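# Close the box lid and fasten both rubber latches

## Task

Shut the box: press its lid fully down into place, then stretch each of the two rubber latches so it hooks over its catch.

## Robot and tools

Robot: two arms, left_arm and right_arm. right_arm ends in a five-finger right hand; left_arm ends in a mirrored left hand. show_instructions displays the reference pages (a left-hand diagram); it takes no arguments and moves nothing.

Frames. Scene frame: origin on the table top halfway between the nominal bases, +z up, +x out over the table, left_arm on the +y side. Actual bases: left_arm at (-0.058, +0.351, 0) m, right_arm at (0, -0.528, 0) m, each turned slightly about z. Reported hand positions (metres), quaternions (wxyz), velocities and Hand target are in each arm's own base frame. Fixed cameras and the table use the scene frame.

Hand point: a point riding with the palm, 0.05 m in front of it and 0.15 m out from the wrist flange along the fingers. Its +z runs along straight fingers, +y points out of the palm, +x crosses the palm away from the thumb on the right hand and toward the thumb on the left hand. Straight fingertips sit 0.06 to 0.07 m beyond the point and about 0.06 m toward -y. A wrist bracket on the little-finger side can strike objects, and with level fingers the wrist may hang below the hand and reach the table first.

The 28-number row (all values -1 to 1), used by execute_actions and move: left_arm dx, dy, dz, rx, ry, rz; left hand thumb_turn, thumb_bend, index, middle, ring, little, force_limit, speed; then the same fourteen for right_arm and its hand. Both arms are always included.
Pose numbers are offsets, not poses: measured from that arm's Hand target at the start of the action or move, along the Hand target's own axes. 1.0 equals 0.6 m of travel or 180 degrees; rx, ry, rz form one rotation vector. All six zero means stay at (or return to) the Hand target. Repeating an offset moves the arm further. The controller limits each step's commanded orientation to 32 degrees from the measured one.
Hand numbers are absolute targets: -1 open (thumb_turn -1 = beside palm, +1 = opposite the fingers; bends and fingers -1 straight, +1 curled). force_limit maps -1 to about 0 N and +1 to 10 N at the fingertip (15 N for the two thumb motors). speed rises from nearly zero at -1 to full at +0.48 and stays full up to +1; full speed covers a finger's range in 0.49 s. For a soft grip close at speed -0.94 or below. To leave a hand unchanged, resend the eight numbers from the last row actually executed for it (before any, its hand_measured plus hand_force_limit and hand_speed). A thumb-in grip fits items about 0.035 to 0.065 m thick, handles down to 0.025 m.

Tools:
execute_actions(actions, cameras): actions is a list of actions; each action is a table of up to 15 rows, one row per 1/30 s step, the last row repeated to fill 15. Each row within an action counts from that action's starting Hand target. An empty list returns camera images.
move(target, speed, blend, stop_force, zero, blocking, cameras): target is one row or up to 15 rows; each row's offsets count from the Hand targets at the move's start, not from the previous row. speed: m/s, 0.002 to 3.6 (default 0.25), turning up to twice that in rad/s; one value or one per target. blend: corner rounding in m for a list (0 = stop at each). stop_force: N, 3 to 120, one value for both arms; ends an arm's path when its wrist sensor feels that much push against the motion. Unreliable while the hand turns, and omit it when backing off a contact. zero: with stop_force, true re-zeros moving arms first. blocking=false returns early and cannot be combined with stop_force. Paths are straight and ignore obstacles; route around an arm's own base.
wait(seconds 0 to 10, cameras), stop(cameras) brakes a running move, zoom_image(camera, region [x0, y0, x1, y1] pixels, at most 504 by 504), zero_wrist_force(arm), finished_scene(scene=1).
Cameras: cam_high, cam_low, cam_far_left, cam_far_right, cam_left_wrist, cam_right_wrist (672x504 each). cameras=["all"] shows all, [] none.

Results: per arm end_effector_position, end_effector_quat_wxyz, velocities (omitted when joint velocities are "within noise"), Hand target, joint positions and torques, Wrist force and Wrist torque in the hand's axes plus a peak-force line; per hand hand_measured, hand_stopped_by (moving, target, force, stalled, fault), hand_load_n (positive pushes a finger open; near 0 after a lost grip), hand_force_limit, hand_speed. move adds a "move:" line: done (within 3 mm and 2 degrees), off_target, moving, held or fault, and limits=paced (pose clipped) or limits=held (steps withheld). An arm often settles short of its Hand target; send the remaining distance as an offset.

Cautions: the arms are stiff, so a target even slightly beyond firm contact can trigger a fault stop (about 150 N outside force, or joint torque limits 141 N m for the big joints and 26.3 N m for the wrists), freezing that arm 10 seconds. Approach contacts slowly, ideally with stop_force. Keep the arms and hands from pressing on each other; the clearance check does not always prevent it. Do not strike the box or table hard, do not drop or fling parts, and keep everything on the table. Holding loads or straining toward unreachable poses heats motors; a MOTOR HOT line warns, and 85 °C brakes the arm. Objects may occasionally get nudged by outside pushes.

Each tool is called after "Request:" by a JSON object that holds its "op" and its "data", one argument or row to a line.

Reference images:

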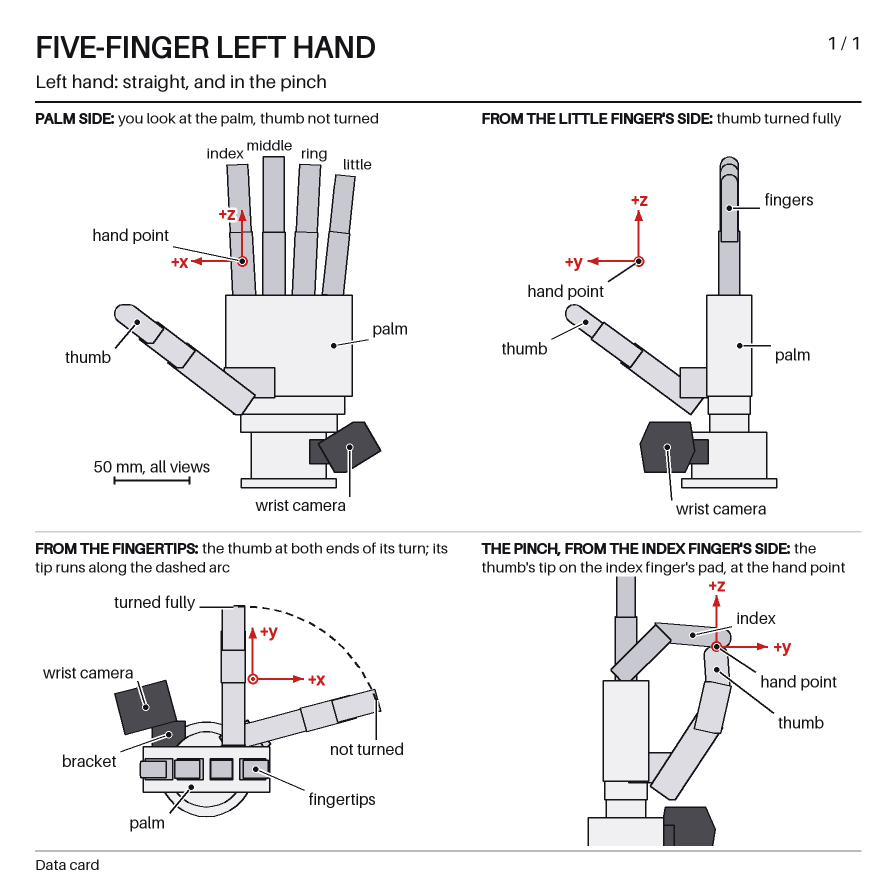

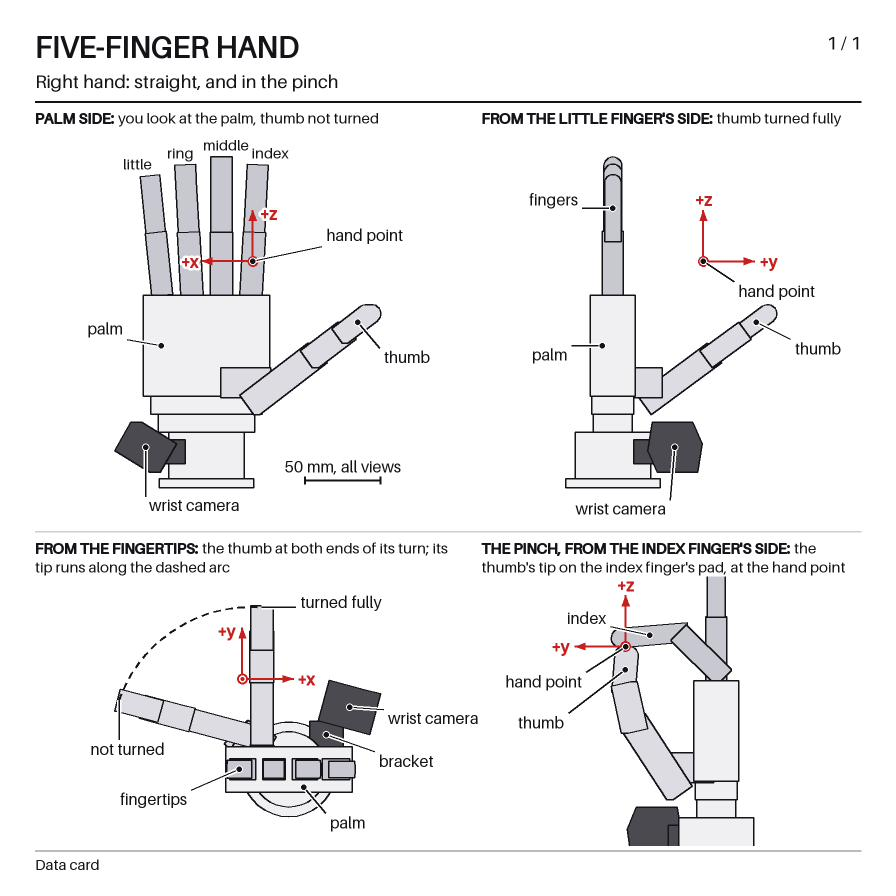

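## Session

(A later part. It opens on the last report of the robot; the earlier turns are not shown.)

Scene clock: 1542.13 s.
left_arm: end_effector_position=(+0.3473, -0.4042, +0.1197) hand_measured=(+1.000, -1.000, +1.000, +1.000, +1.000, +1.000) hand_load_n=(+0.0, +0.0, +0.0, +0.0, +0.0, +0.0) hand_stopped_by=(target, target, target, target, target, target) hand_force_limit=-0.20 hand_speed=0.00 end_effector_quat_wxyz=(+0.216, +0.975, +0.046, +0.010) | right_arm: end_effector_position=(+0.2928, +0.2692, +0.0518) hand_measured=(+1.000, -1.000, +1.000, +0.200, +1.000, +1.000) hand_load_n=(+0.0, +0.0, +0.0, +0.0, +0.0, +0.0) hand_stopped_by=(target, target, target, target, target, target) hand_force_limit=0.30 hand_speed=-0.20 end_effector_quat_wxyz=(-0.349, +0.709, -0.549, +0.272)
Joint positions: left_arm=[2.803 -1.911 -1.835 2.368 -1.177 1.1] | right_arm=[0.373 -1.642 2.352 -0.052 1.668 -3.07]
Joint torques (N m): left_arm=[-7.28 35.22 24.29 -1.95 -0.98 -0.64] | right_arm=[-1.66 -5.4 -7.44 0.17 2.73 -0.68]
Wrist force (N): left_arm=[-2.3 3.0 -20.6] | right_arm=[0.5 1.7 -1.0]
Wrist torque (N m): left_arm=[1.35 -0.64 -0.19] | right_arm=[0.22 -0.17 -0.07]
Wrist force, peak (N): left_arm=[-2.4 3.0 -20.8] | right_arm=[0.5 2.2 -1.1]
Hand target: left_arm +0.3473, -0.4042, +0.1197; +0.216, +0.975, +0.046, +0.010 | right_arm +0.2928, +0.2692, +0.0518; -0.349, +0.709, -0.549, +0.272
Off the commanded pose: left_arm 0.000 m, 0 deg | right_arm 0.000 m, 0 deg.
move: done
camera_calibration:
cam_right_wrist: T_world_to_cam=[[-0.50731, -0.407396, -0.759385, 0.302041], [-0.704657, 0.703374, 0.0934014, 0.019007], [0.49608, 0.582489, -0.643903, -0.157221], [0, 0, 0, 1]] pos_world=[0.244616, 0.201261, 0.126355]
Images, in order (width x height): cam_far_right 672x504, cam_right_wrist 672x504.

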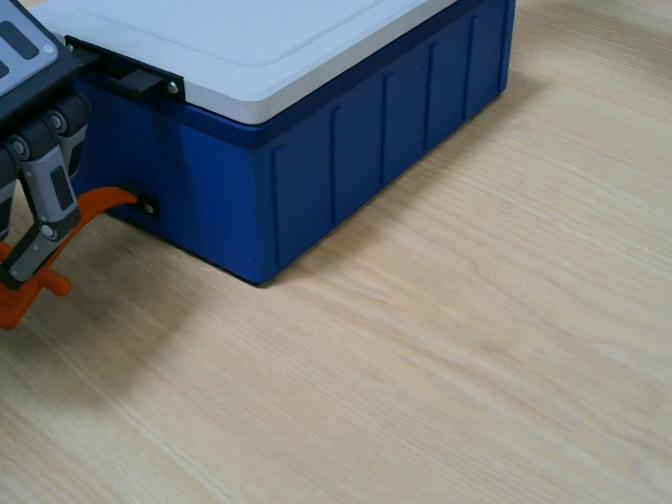

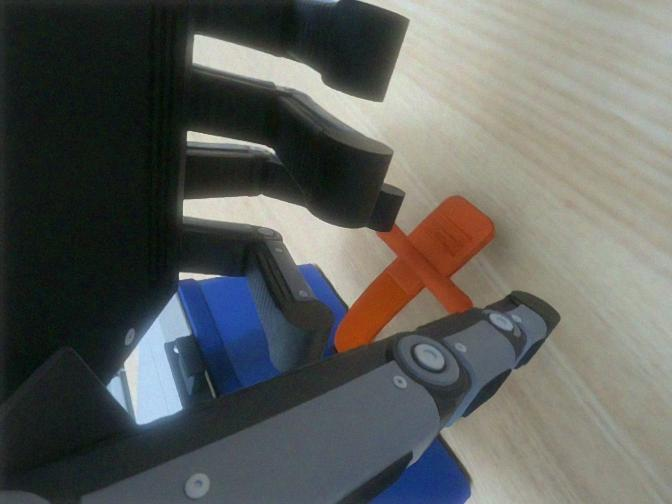

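Request:
{"op": "move", "data": {
  "target": [
    [0,0,0,0,0,0,1,-1,1,1,1,1,-0.2,0,0.00127,-0.00398,0.00519,0,0,0,1,-1,1,0.2,1,1,0.3,-0.2],
    [0,0,0,0,0,0,1,-1,1,1,1,1,-0.2,0,0.00127,0.02642,0.02852,0,0,0,1,-1,1,0.2,1,1,0.3,-0.2],
    [0,0,0,0,0,0,1,-1,1,1,1,1,-0.2,0,0,0.0304,0.02333,0,0,0,1,-1,1,0.2,1,1,0.3,-0.2]
  ],
  "speed": 0.03,
  "stop_force": 8,
  "cameras": ["cam_far_right","cam_right_wrist"]
}}

Request:
{"op": "zoom_image", "data": {
  "camera": "cam_right_wrist",
  "region": [280, 140, 520, 380]
}}

Scene clock: 1549.50 s.
left_arm: end_effector_position=(+0.3473, -0.4042, +0.1197) hand_measured=(+1.000, -1.000, +1.000, +1.000, +1.000, +1.000) hand_load_n=(+0.0, +0.0, +0.0, +0.0, +0.0, +0.5) hand_stopped_by=(target, target, target, target, target, target) hand_force_limit=-0.20 hand_speed=0.00 end_effector_quat_wxyz=(+0.216, +0.975, +0.046, +0.010) | right_arm: end_effector_position=(+0.2928, +0.2691, +0.0288) hand_measured=(+1.000, -1.000, +1.000, +0.200, +1.000, +1.000) hand_load_n=(+0.0, +0.0, +0.0, +0.0, +0.0, +0.0) hand_stopped_by=(target, target, target, target, target, target) hand_force_limit=0.30 hand_speed=-0.20 end_effector_quat_wxyz=(-0.349, +0.709, -0.549, +0.272)
Joint positions: left_arm=[2.803 -1.911 -1.835 2.368 -1.177 1.1] | right_arm=[0.373 -1.589 2.383 -0.136 1.668 -3.07]
Joint torques (N m): left_arm=[-8.08 35.43 24.71 -1.83 -1.01 -0.72] | right_arm=[-8.75 -6.42 -26.04 1.76 -2.47 -1.26]
Wrist force (N): left_arm=[-2.4 2.6 -19.7] | right_arm=[0.3 2.2 -1.0]
Wrist torque (N m): left_arm=[1.36 -0.69 -0.18] | right_arm=[0.26 -0.13 -0.08]
Wrist force, peak (N): left_arm=[-2.3 3.2 -20.7] | right_arm=[0.4 2.1 -1.3]
Hand target: left_arm +0.3473, -0.4042, +0.1197; +0.216, +0.975, +0.046, +0.010 | right_arm +0.2928, +0.2691, +0.0288; -0.349, +0.709, -0.549, +0.272
Off the commanded pose: left_arm 0.000 m, 0 deg | right_arm 0.000 m, 0 deg.
move: done
camera_calibration:
cam_right_wrist: T_world_to_cam=[[-0.50731, -0.407396, -0.759385, 0.284534], [-0.704657, 0.703374, 0.0934014, 0.0212255], [0.49608, 0.582489, -0.643903, -0.171973], [0, 0, 0, 1]] pos_world=[0.244616, 0.201161, 0.103355]
Images, in order (width x height): cam_far_right 672x504, cam_right_wrist 672x504.

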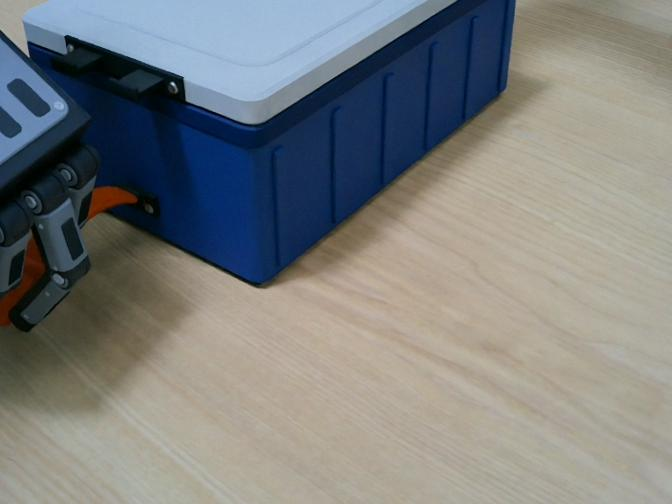

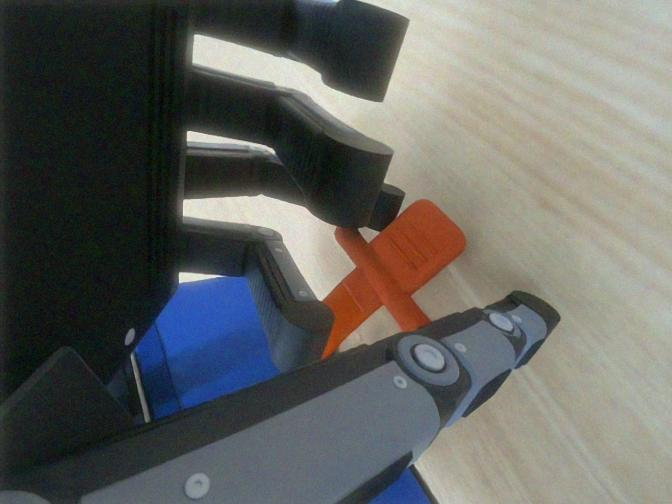

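Scaled by 2.100 from the camera's 672x504 image, which has a finer 960x720 frame.

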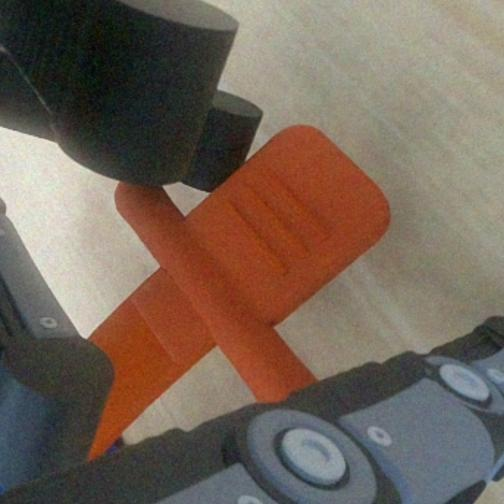

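Request:
{"op": "move", "data": {
  "target": [0,0,0,0,0,0,1,-1,1,1,1,1,-0.2,0,0,0,0,0,0,0,1,-0.3,1,0.2,1,1,-0.3,-0.7],
  "speed": 0.03,
  "cameras": ["cam_far_right","cam_right_wrist"]
}}

Request:
{"op": "zoom_image", "data": {
  "camera": "cam_right_wrist",
  "region": [320, 160, 500, 340]
}}

Scene clock: 1554.53 s.
left_arm: end_effector_position=(+0.3473, -0.4042, +0.1197) hand_measured=(+1.000, -1.000, +1.000, +1.000, +1.000, +1.000) hand_load_n=(+0.0, +0.0, +0.0, +0.0, +0.0, +0.5) hand_stopped_by=(target, target, target, target, target, target) hand_force_limit=-0.20 hand_speed=0.00 end_effector_quat_wxyz=(+0.216, +0.975, +0.046, +0.010) | right_arm: end_effector_position=(+0.2928, +0.2691, +0.0288) hand_measured=(+1.000, -0.592, +1.000, +0.200, +1.000, +1.000) hand_load_n=(+0.0, +6.5, +0.0, +5.5, +0.0, +0.0) hand_stopped_by=(target, force, target, target, target, target) hand_force_limit=-0.30 hand_speed=-0.70 end_effector_quat_wxyz=(-0.349, +0.709, -0.549, +0.272)
Joint positions: left_arm=[2.803 -1.911 -1.835 2.368 -1.177 1.1] | right_arm=[0.373 -1.589 2.383 -0.136 1.668 -3.07]
Joint torques (N m): left_arm=[-7.63 35.27 24.52 -1.7 -1.02 -0.69] | right_arm=[-8.13 -5.92 -25.67 0.04 -2.34 -1.32]
Wrist force (N): left_arm=[-2.5 2.7 -19.6] | right_arm=[0.4 2.1 -1.1]
Wrist torque (N m): left_arm=[1.36 -0.66 -0.19] | right_arm=[0.22 -0.14 -0.09]
Wrist force, peak (N): left_arm=[-2.4 3.1 -20.7] | right_arm=[0.4 2.2 -1.3]
Hand target: left_arm +0.3473, -0.4042, +0.1197; +0.216, +0.975, +0.046, +0.010 | right_arm +0.2928, +0.2691, +0.0288; -0.349, +0.709, -0.549, +0.272
Off the commanded pose: left_arm 0.000 m, 0 deg | right_arm 0.000 m, 0 deg.
move: done
camera_calibration:
cam_right_wrist: T_world_to_cam=[[-0.50731, -0.407396, -0.759385, 0.284534], [-0.704657, 0.703374, 0.0934014, 0.0212255], [0.49608, 0.582489, -0.643903, -0.171973], [0, 0, 0, 1]] pos_world=[0.244616, 0.201161, 0.103355]
Images, in order (width x height): cam_far_right 672x504, cam_right_wrist 672x504.

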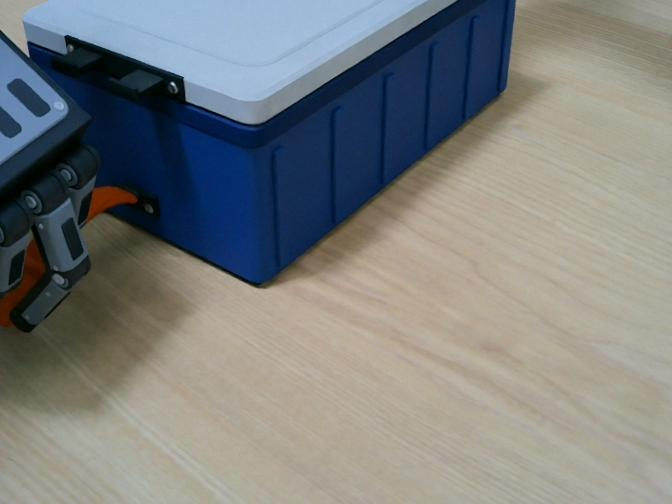

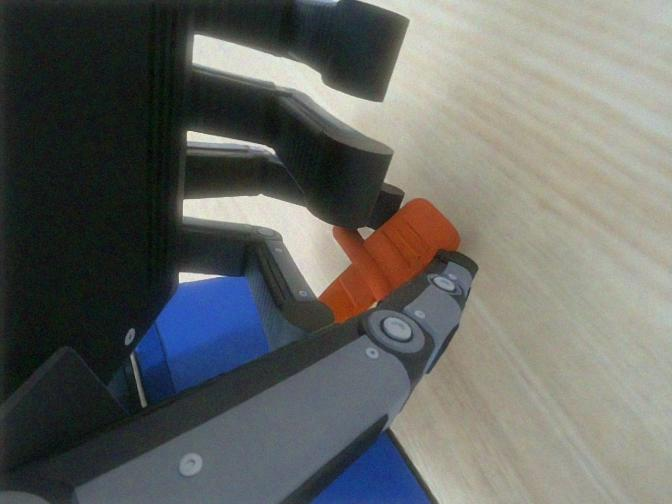

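Scaled by 2.800 from the camera's 672x504 image, which has a finer 960x720 frame.

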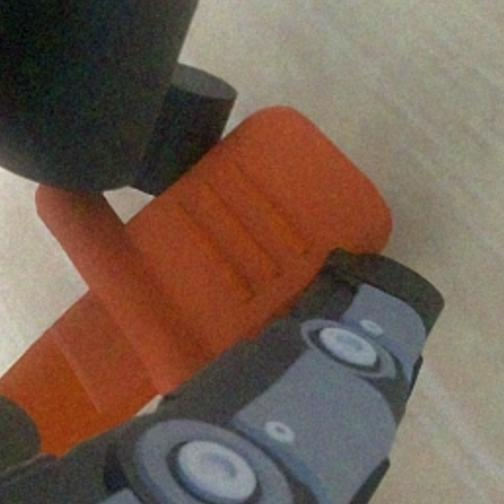

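Request:
{"op": "move", "data": {
  "target": [0,0,0,0,0,0,1,-1,1,1,1,1,-0.2,0,0,0,0,0,0,0,1,-0.4,1,0.2,1,1,0.2,-0.85],
  "speed": 0.03,
  "cameras": ["cam_far_right","cam_right_wrist"]
}}

Request:
{"op": "zoom_image", "data": {
  "camera": "cam_right_wrist",
  "region": [320, 160, 500, 340]
}}

Scene clock: 1558.07 s.
left_arm: end_effector_position=(+0.3473, -0.4042, +0.1197) hand_measured=(+1.000, -1.000, +1.000, +1.000, +1.000, +1.000) hand_load_n=(+0.0, +0.0, +0.0, +0.0, +0.0, +0.5) hand_stopped_by=(target, target, target, target, target, target) hand_force_limit=-0.20 hand_speed=0.00 end_effector_quat_wxyz=(+0.216, +0.975, +0.046, +0.010) | right_arm: end_effector_position=(+0.2928, +0.2691, +0.0288) hand_measured=(+1.000, -0.576, +1.000, +0.200, +1.000, +1.000) hand_load_n=(+0.0, +9.0, +0.0, +7.0, +0.0, +0.0) hand_stopped_by=(target, force, target, target, target, target) hand_force_limit=0.20 hand_speed=-0.85 end_effector_quat_wxyz=(-0.349, +0.709, -0.549, +0.272)
Joint positions: left_arm=[2.803 -1.911 -1.835 2.368 -1.177 1.1] | right_arm=[0.373 -1.589 2.383 -0.136 1.668 -3.07]
Joint torques (N m): left_arm=[-7.41 35.5 25.73 -1.65 -0.86 -0.66] | right_arm=[-6.87 -6.89 -23.75 -1.27 -2.33 -1.23]
Wrist force (N): left_arm=[-2.4 2.9 -20.3] | right_arm=[0.5 2.0 -1.1]
Wrist torque (N m): left_arm=[1.37 -0.65 -0.19] | right_arm=[0.22 -0.17 -0.08]
Wrist force, peak (N): left_arm=[-2.1 3.2 -20.7] | right_arm=[0.3 2.4 -1.3]
Hand target: left_arm +0.3473, -0.4042, +0.1197; +0.216, +0.975, +0.046, +0.010 | right_arm +0.2928, +0.2691, +0.0288; -0.349, +0.709, -0.549, +0.272
Off the commanded pose: left_arm 0.000 m, 0 deg | right_arm 0.000 m, 0 deg.
move: done
camera_calibration:
cam_right_wrist: T_world_to_cam=[[-0.50731, -0.407396, -0.759385, 0.284534], [-0.704657, 0.703374, 0.0934014, 0.0212255], [0.49608, 0.582489, -0.643903, -0.171973], [0, 0, 0, 1]] pos_world=[0.244616, 0.201161, 0.103355]
Images, in order (width x height): cam_far_right 672x504, cam_right_wrist 672x504.

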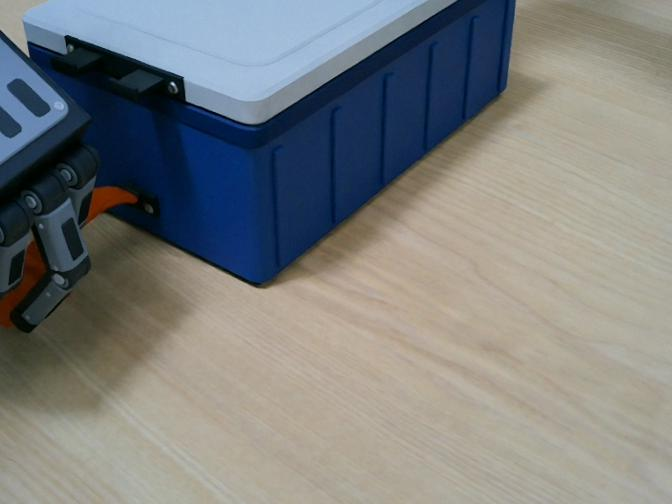

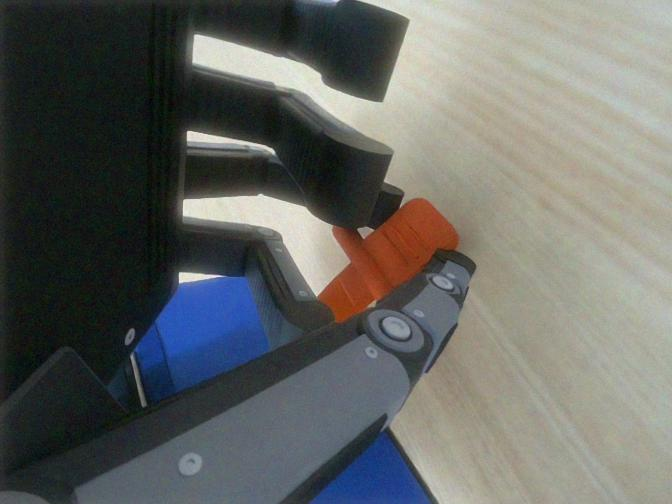

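Scaled by 2.800 from the camera's 672x504 image, which has a finer 960x720 frame.

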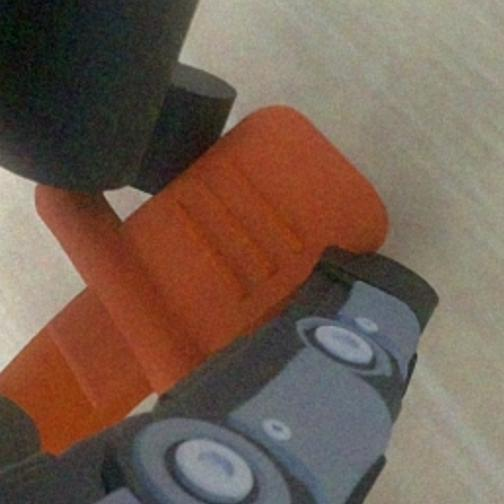

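Request:
{"op": "move", "data": {
  "target": [0,0,0,0,0,0,1,-1,1,1,1,1,-0.2,0,0,0,0,0,0,0,1,-0.35,1,0.2,1,1,0.55,-0.9],
  "speed": 0.03,
  "cameras": ["cam_right_wrist"]
}}

Request:
{"op": "zoom_image", "data": {
  "camera": "cam_right_wrist",
  "region": [320, 160, 500, 340]
}}

Scene clock: 1560.30 s.
left_arm: end_effector_position=(+0.3473, -0.4042, +0.1197) hand_measured=(+1.000, -1.000, +1.000, +1.000, +1.000, +1.000) hand_load_n=(+0.0, +0.0, +0.5, +0.0, +0.0, +0.5) hand_stopped_by=(target, target, target, target, target, target) hand_force_limit=-0.20 hand_speed=0.00 end_effector_quat_wxyz=(+0.216, +0.975, +0.046, +0.010) | right_arm: end_effector_position=(+0.2928, +0.2691, +0.0288) hand_measured=(+1.000, -0.560, +1.000, +0.200, +1.000, +1.000) hand_load_n=(+0.0, +11.5, +0.0, +9.5, +0.0, +0.0) hand_stopped_by=(target, force, target, target, target, target) hand_force_limit=0.55 hand_speed=-0.90 end_effector_quat_wxyz=(-0.349, +0.709, -0.549, +0.272)
Joint positions: left_arm=[2.803 -1.911 -1.835 2.368 -1.177 1.1] | right_arm=[0.373 -1.589 2.383 -0.136 1.668 -3.07]
Joint torques (N m): left_arm=[-7.28 35.11 24.48 -1.58 -0.97 -0.65] | right_arm=[-5.97 -6.93 -23.08 -1.22 -2.21 -1.22]
Wrist force (N): left_arm=[-2.5 2.7 -19.6] | right_arm=[0.3 2.2 -1.3]
Wrist torque (N m): left_arm=[1.33 -0.65 -0.19] | right_arm=[0.25 -0.13 -0.09]
Wrist force, peak (N): left_arm=[-2.1 3.1 -20.6] | right_arm=[0.6 2.3 -1.3]
Hand target: left_arm +0.3473, -0.4042, +0.1197; +0.216, +0.975, +0.046, +0.010 | right_arm +0.2928, +0.2691, +0.0288; -0.349, +0.709, -0.549, +0.272
Off the commanded pose: left_arm 0.000 m, 0 deg | right_arm 0.000 m, 0 deg.
move: done
camera_calibration:
cam_right_wrist: T_world_to_cam=[[-0.50731, -0.407396, -0.759385, 0.284534], [-0.704657, 0.703374, 0.0934014, 0.0212255], [0.49608, 0.582489, -0.643903, -0.171973], [0, 0, 0, 1]] pos_world=[0.244616, 0.201161, 0.103355]
Images, in order (width x height): cam_right_wrist 672x504.

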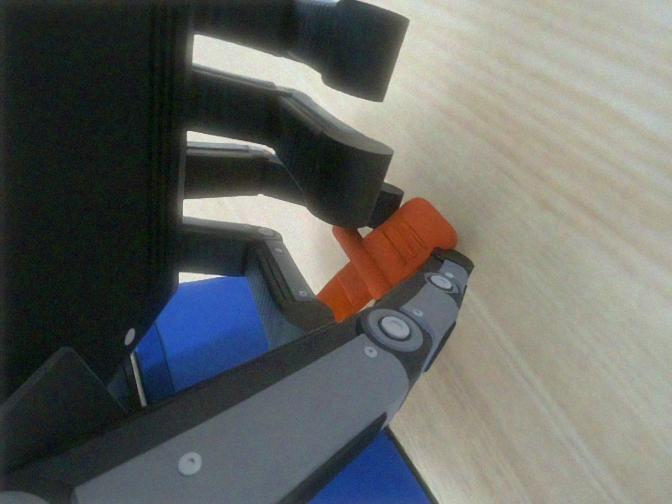

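Scaled by 2.800 from the camera's 672x504 image, which has a finer 960x720 frame.

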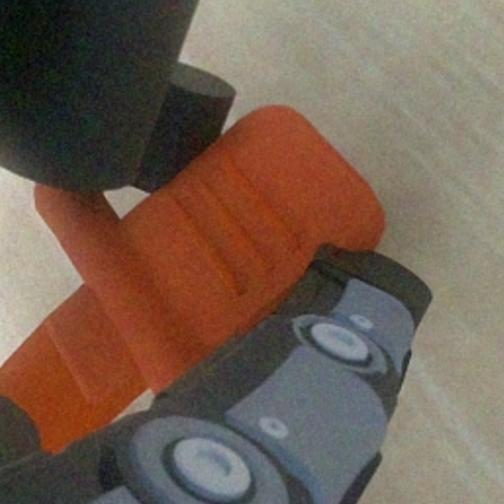

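Request:
{"op": "move", "data": {
  "target": [
    [0,0,0,0,0,0,1,-1,1,1,1,1,-0.2,0,0.0003,-0.0357,-0.0275,0,0,0,1,-0.35,1,0.2,1,1,0.55,-0.9],
    [0,0,0,0,0,0,1,-1,1,1,1,1,-0.2,0,-0.0085,-0.0645,-0.0474,0,0,0,1,-0.35,1,0.2,1,1,0.55,-0.9]
  ],
  "speed": 0.04,
  "blend": 0.005,
  "cameras": ["cam_right_wrist","cam_far_right","cam_far_left"]
}}

Request:
{"op": "zoom_image", "data": {
  "camera": "cam_right_wrist",
  "region": [280, 140, 520, 380]
}}

Scene clock: 1566.40 s.
left_arm: end_effector_position=(+0.3473, -0.4042, +0.1197) hand_measured=(+1.000, -1.000, +1.000, +1.000, +1.000, +1.000) hand_load_n=(+0.0, +0.0, +0.0, +0.0, +0.0, +0.0) hand_stopped_by=(target, target, target, target, target, target) hand_force_limit=-0.20 hand_speed=0.00 end_effector_quat_wxyz=(+0.216, +0.975, +0.046, +0.010) | right_arm: end_effector_position=(+0.2925, +0.2745, +0.0769) hand_measured=(+1.000, -0.560, +1.000, +0.198, +1.000, +1.000) hand_load_n=(+0.5, +11.0, +0.0, +10.5, +0.0, +0.0) hand_stopped_by=(target, force, target, target, target, target) hand_force_limit=0.55 hand_speed=-0.90 end_effector_quat_wxyz=(-0.349, +0.709, -0.549, +0.272)
Joint positions: left_arm=[2.803 -1.911 -1.835 2.368 -1.177 1.1] | right_arm=[0.397 -1.679 2.303 0.035 1.687 -3.055]
Joint torques (N m): left_arm=[-8.25 35.18 24.71 -1.44 -0.98 -0.63] | right_arm=[-7.86 -4.76 -7.39 -1.74 -1.38 -1.28]
Wrist force (N): left_arm=[-2.4 2.8 -19.9] | right_arm=[-0.8 3.3 -0.2]
Wrist torque (N m): left_arm=[1.36 -0.66 -0.18] | right_arm=[0.25 -0.14 -0.06]
Wrist force, peak (N): left_arm=[-2.2 3.0 -20.7] | right_arm=[-0.9 3.6 -0.3]
Hand target: left_arm +0.3473, -0.4042, +0.1197; +0.216, +0.975, +0.046, +0.010 | right_arm +0.2924, +0.2744, +0.0768; -0.349, +0.709, -0.549, +0.272
Off the commanded pose: left_arm 0.000 m, 0 deg | right_arm 0.000 m, 0 deg.
move: done
camera_calibration:
cam_right_wrist: T_world_to_cam=[[-0.507139, -0.407282, -0.75956, 0.32308], [-0.704555, 0.703504, 0.0931889, 0.0128447], [0.4964, 0.582412, -0.643727, -0.144077], [0, 0, 0, 1]] pos_world=[0.244416, 0.20646, 0.151456]
Images, in order (width x height): cam_far_left 672x504, cam_far_right 672x504, cam_right_wrist 672x504.

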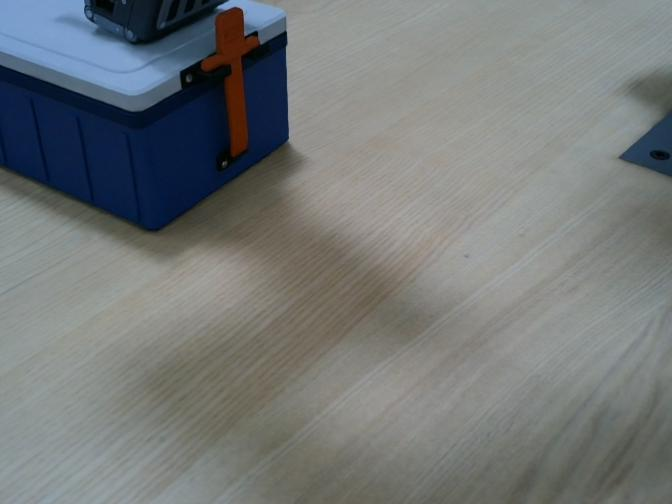

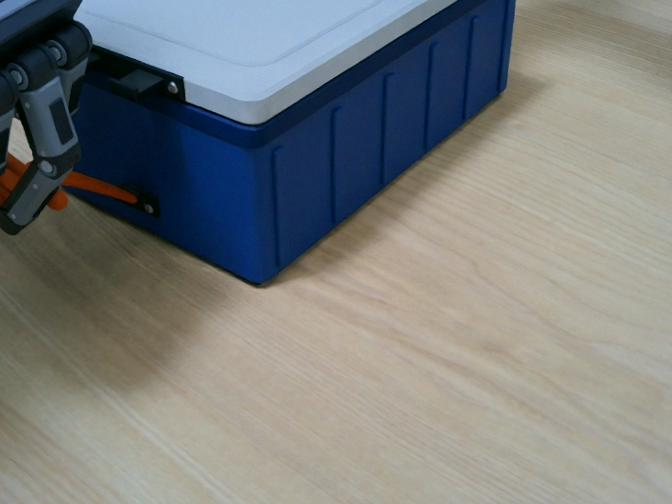

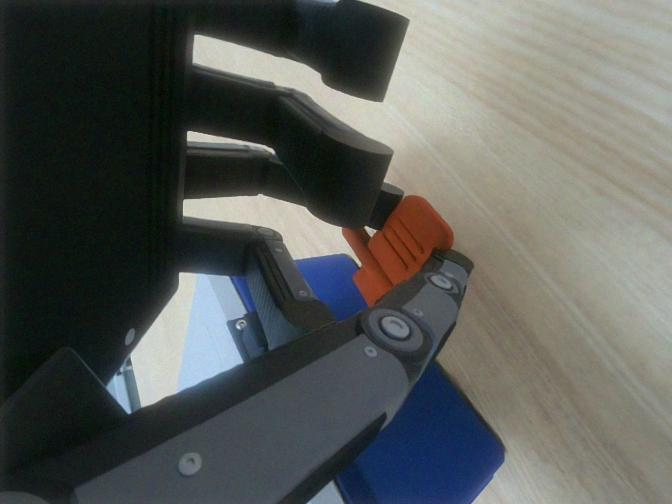

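Scaled by 2.100 from the camera's 672x504 image, which has a finer 960x720 frame.

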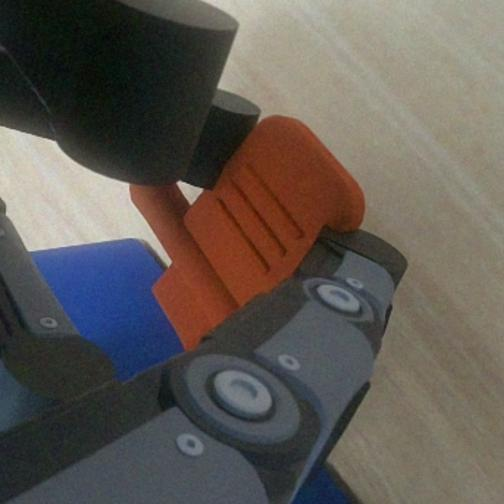

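Request:
{"op": "move", "data": {
  "target": [0,0,0,0,0,0,1,-1,1,1,1,1,-0.2,0,-0.0056,0.0074,0.0070,-0.0212,0.0664,-0.0865,1,-0.35,1,0.2,1,1,0.55,-0.9],
  "speed": 0.15,
  "cameras": ["cam_right_wrist","cam_far_right"]
}}

Request:
{"op": "zoom_image", "data": {
  "camera": "cam_right_wrist",
  "region": [280, 140, 520, 380]
}}

Scene clock: 1581.40 s.
left_arm: end_effector_position=(+0.3473, -0.4042, +0.1197) hand_measured=(+1.000, -1.000, +1.000, +1.000, +1.000, +1.000) hand_load_n=(+0.0, +0.0, +0.0, +0.0, +0.0, +0.5) hand_stopped_by=(target, target, target, target, target, target) hand_force_limit=-0.20 hand_speed=0.00 end_effector_quat_wxyz=(+0.216, +0.975, +0.046, +0.010) | right_arm: end_effector_position=(+0.2922, +0.2779, +0.0707) hand_measured=(+1.000, -0.560, +1.000, +0.198, +1.000, +1.000) hand_load_n=(+0.5, +11.0, +0.0, +10.0, +0.0, +0.0) hand_stopped_by=(target, force, target, target, target, target) hand_force_limit=0.55 hand_speed=-0.90 end_effector_quat_wxyz=(-0.227, +0.756, -0.490, +0.370)
Joint positions: left_arm=[2.803 -1.911 -1.835 2.368 -1.177 1.1] | right_arm=[0.67 -1.472 2.12 0.156 2.096 -3.108]
Joint torques (N m): left_arm=[-8.23 35.59 24.91 -1.41 -0.9 -0.65] | right_arm=[-2.51 -25.74 -6.57 -1.41 -0.1 1.24]
Wrist force (N): left_arm=[-2.6 2.4 -19.3] | right_arm=[0.0 3.0 -0.3]
Wrist torque (N m): left_arm=[1.32 -0.64 -0.19] | right_arm=[0.26 -0.29 -0.01]
Wrist force, peak (N): left_arm=[-2.0 3.3 -20.7] | right_arm=[-1.0 3.7 -0.2]
Hand target: left_arm +0.3473, -0.4042, +0.1197; +0.216, +0.975, +0.046, +0.010 | right_arm +0.2922, +0.2778, +0.0707; -0.227, +0.756, -0.490, +0.370
Off the commanded pose: left_arm 0.000 m, 0 deg | right_arm 0.000 m, 0 deg.
move: done
camera_calibration:
cam_right_wrist: T_world_to_cam=[[-0.493186, -0.643783, -0.585073, 0.368894], [-0.703683, 0.690659, -0.166795, 0.032405], [0.511466, 0.329445, -0.793643, -0.0734123], [0, 0, 0, 1]] pos_world=[0.242284, 0.239292, 0.162972]
Images, in order (width x height): cam_far_right 672x504, cam_right_wrist 672x504.

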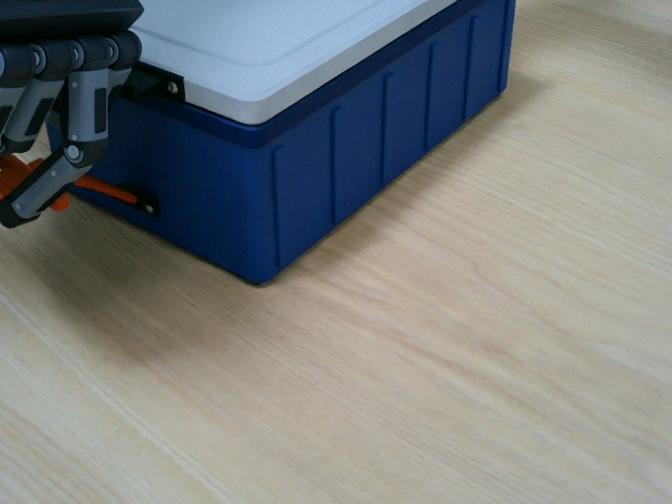

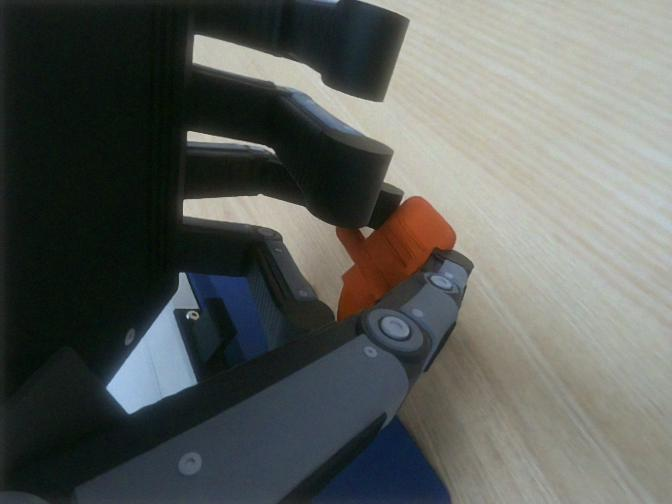

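Scaled by 2.100 from the camera's 672x504 image, which has a finer 960x720 frame.

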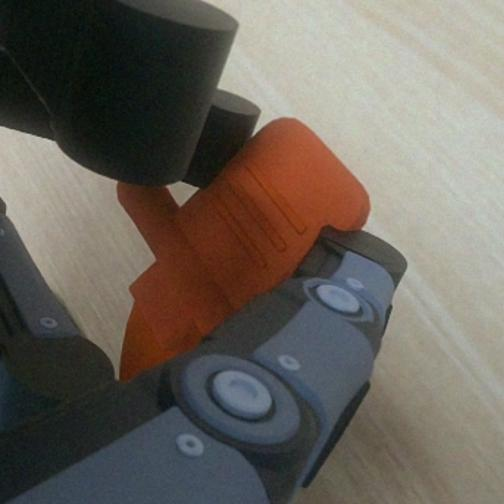

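Request:
{"op": "move", "data": {
  "target": [0,0,0,0,0,0,1,-1,1,1,1,1,-0.2,0,-0.0190,-0.0354,-0.0225,-0.0106,0.0332,-0.0433,1,-0.35,1,0.2,1,1,0.55,-0.9],
  "speed": 0.06,
  "cameras": ["cam_right_wrist","cam_far_right"]
}}

Request:
{"op": "zoom_image", "data": {
  "camera": "cam_far_right",
  "region": [0, 20, 240, 260]
}}

Scene clock: 1589.67 s.
left_arm: end_effector_position=(+0.3473, -0.4042, +0.1197) hand_measured=(+1.000, -1.000, +1.000, +1.000, +1.000, +1.000) hand_load_n=(+0.0, +0.0, +0.5, +0.0, +0.0, +0.0) hand_stopped_by=(target, target, target, target, target, target) hand_force_limit=-0.20 hand_speed=0.00 end_effector_quat_wxyz=(+0.216, +0.975, +0.046, +0.010) | right_arm: end_effector_position=(+0.2910, +0.2974, +0.0903) hand_measured=(+1.000, -0.560, +1.000, +0.198, +1.000, +1.000) hand_load_n=(+1.0, +11.0, +0.0, +10.0, +0.0, +0.0) hand_stopped_by=(target, force, target, target, target, target) hand_force_limit=0.55 hand_speed=-0.90 end_effector_quat_wxyz=(-0.162, +0.771, -0.455, +0.415)
Joint positions: left_arm=[2.803 -1.911 -1.835 2.368 -1.177 1.1] | right_arm=[0.81 -1.348 1.954 0.322 2.29 -3.085]
Joint torques (N m): left_arm=[-7.82 35.41 24.83 -1.29 -0.86 -0.6] | right_arm=[-7.4 -36.66 -6.13 -0.92 -1.53 0.03]
Wrist force (N): left_arm=[-2.5 2.6 -19.5] | right_arm=[-0.3 3.6 0.0]
Wrist torque (N m): left_arm=[1.34 -0.66 -0.18] | right_arm=[0.29 -0.36 -0.13]
Wrist force, peak (N): left_arm=[-2.2 2.9 -20.7] | right_arm=[-0.3 3.6 0.0]
Hand target: left_arm +0.3473, -0.4042, +0.1197; +0.216, +0.975, +0.046, +0.010 | right_arm +0.2910, +0.2973, +0.0903; -0.162, +0.771, -0.455, +0.415
Off the commanded pose: left_arm 0.000 m, 0 deg | right_arm 0.000 m, 0 deg.
move: done
camera_calibration:
cam_right_wrist: T_world_to_cam=[[-0.487691, -0.73594, -0.469627, 0.407689], [-0.70117, 0.650676, -0.291516, 0.0438516], [0.520114, 0.187118, -0.833348, -0.0203752], [0, 0, 0, 1]] pos_world=[0.240171, 0.275314, 0.187266]
Images, in order (width x height): cam_far_right 672x504, cam_right_wrist 672x504.

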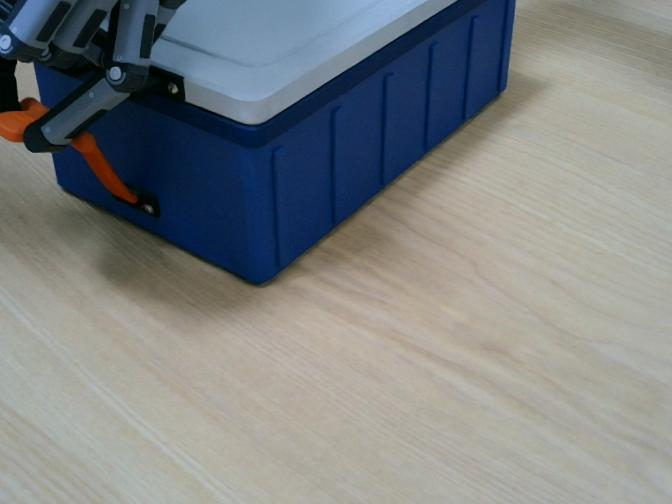

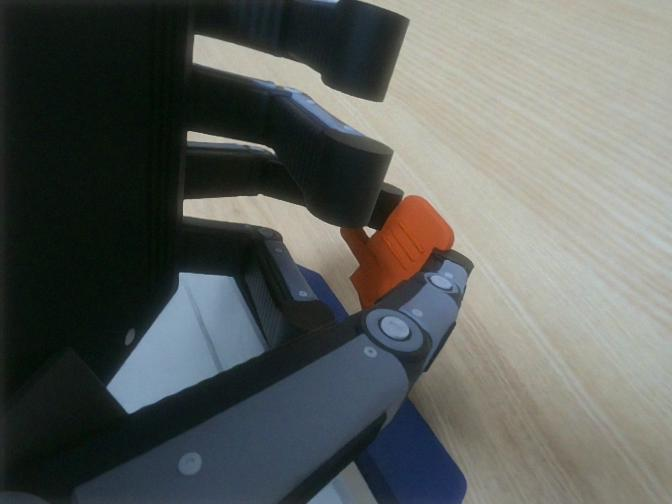

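Scaled by 2.100 from the camera's 672x504 image, which has a finer 960x720 frame.

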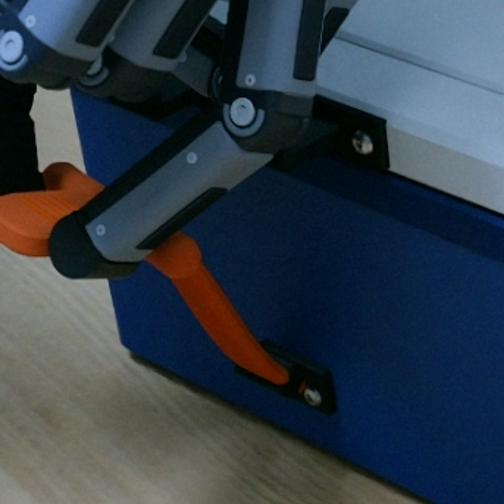

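Request:
{"op": "move", "data": {
  "target": [0,0,0,0,0,0,1,-1,1,1,1,1,-0.2,0,-0.0134,-0.0187,-0.0111,-0.0117,0.0365,-0.0476,1,-0.35,1,0.2,1,1,0.55,-0.9],
  "speed": 0.05,
  "cameras": ["cam_right_wrist","cam_far_right"]
}}

Request:
{"op": "zoom_image", "data": {
  "camera": "cam_far_right",
  "region": [0, 20, 240, 260]
}}

Request:
{"op": "zoom_image", "data": {
  "camera": "cam_right_wrist",
  "region": [240, 140, 520, 420]
}}

Scene clock: 1604.40 s.
left_arm: end_effector_position=(+0.3473, -0.4042, +0.1197) hand_measured=(+1.000, -1.000, +1.000, +1.000, +1.000, +1.000) hand_load_n=(+0.0, +0.0, +0.5, +0.0, +0.0, +0.0) hand_stopped_by=(target, target, target, target, target, target) hand_force_limit=-0.20 hand_speed=0.00 end_effector_quat_wxyz=(+0.216, +0.975, +0.046, +0.010) | right_arm: end_effector_position=(+0.2902, +0.3109, +0.0974) hand_measured=(+1.000, -0.560, +1.000, +0.198, +1.000, +1.000) hand_load_n=(+0.5, +11.5, +0.0, +11.0, +0.0, +0.0) hand_stopped_by=(target, force, target, target, target, target) hand_force_limit=0.55 hand_speed=-0.90 end_effector_quat_wxyz=(-0.090, +0.780, -0.412, +0.462) end_effector_velocity=(-0.001, +0.000, -0.001) end_effector_angular_velocity=(+0.005, +0.004, +0.002)
Joint positions: left_arm=[2.803 -1.911 -1.835 2.368 -1.177 1.1] | right_arm=[0.91 -1.204 1.811 0.471 2.456 -3.069]
Joint velocities: left_arm=[within noise] | right_arm=[-0.001 -0.002 0.003 -0.003 -0.006 0]
Joint torques (N m): left_arm=[-8.13 36.58 24.53 -1.16 -0.82 -0.66] | right_arm=[-8.38 -42.89 -6.38 -0.39 -1.23 0.55]
Wrist force (N): left_arm=[-2.6 2.6 -19.4] | right_arm=[-1.1 4.3 0.5]
Wrist torque (N m): left_arm=[1.34 -0.65 -0.19] | right_arm=[0.35 -0.42 -0.15]
Wrist force, peak (N): left_arm=[-2.2 3.1 -20.7] | right_arm=[-1.1 4.3 0.5]
Hand target: left_arm +0.3473, -0.4042, +0.1197; +0.216, +0.975, +0.046, +0.010 | right_arm +0.2902, +0.3109, +0.0974; -0.091, +0.780, -0.412, +0.461
Off the commanded pose: left_arm 0.000 m, 0 deg | right_arm 0.000 m, 0 deg.
move: done
camera_calibration:
cam_right_wrist: T_world_to_cam=[[-0.483177, -0.812447, -0.326297, 0.429124], [-0.696986, 0.582484, -0.418238, 0.0688558], [0.529859, 0.0253415, -0.847707, 0.0324141], [0, 0, 0, 1]] pos_world=[0.238159, 0.307712, 0.196298]
Images, in order (width x height): cam_far_right 672x504, cam_right_wrist 672x504.

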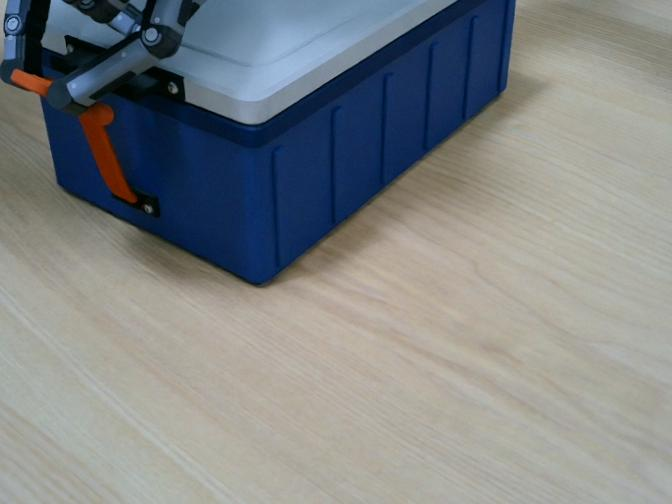

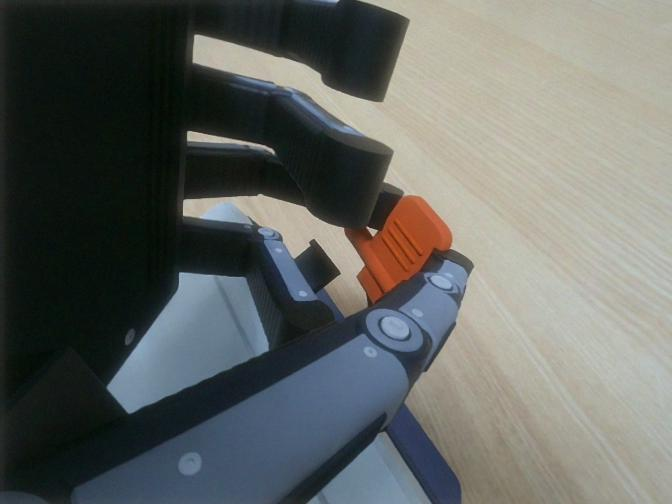

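Scaled by 2.100 from the camera's 672x504 image, which has a finer 960x720 frame.

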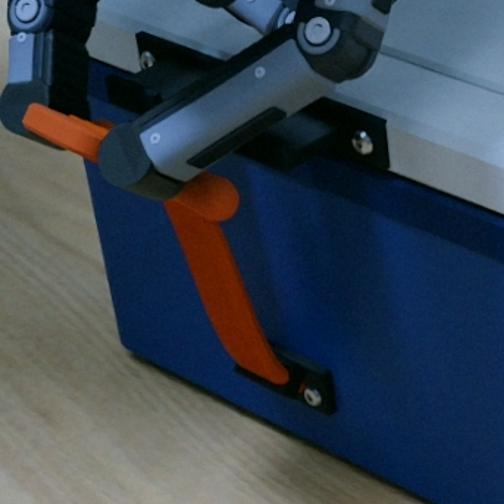

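Scaled by 1.800 from the camera's 672x504 image, which has a finer 960x720 frame.

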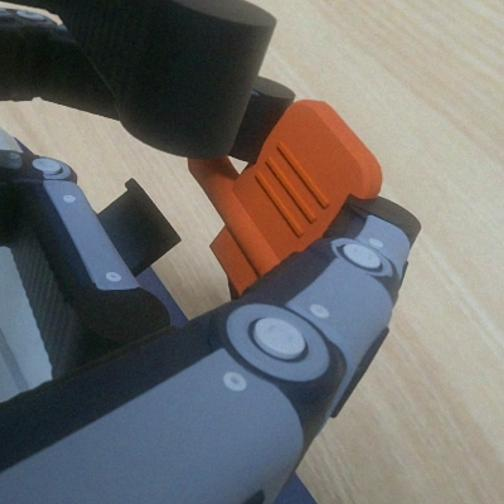

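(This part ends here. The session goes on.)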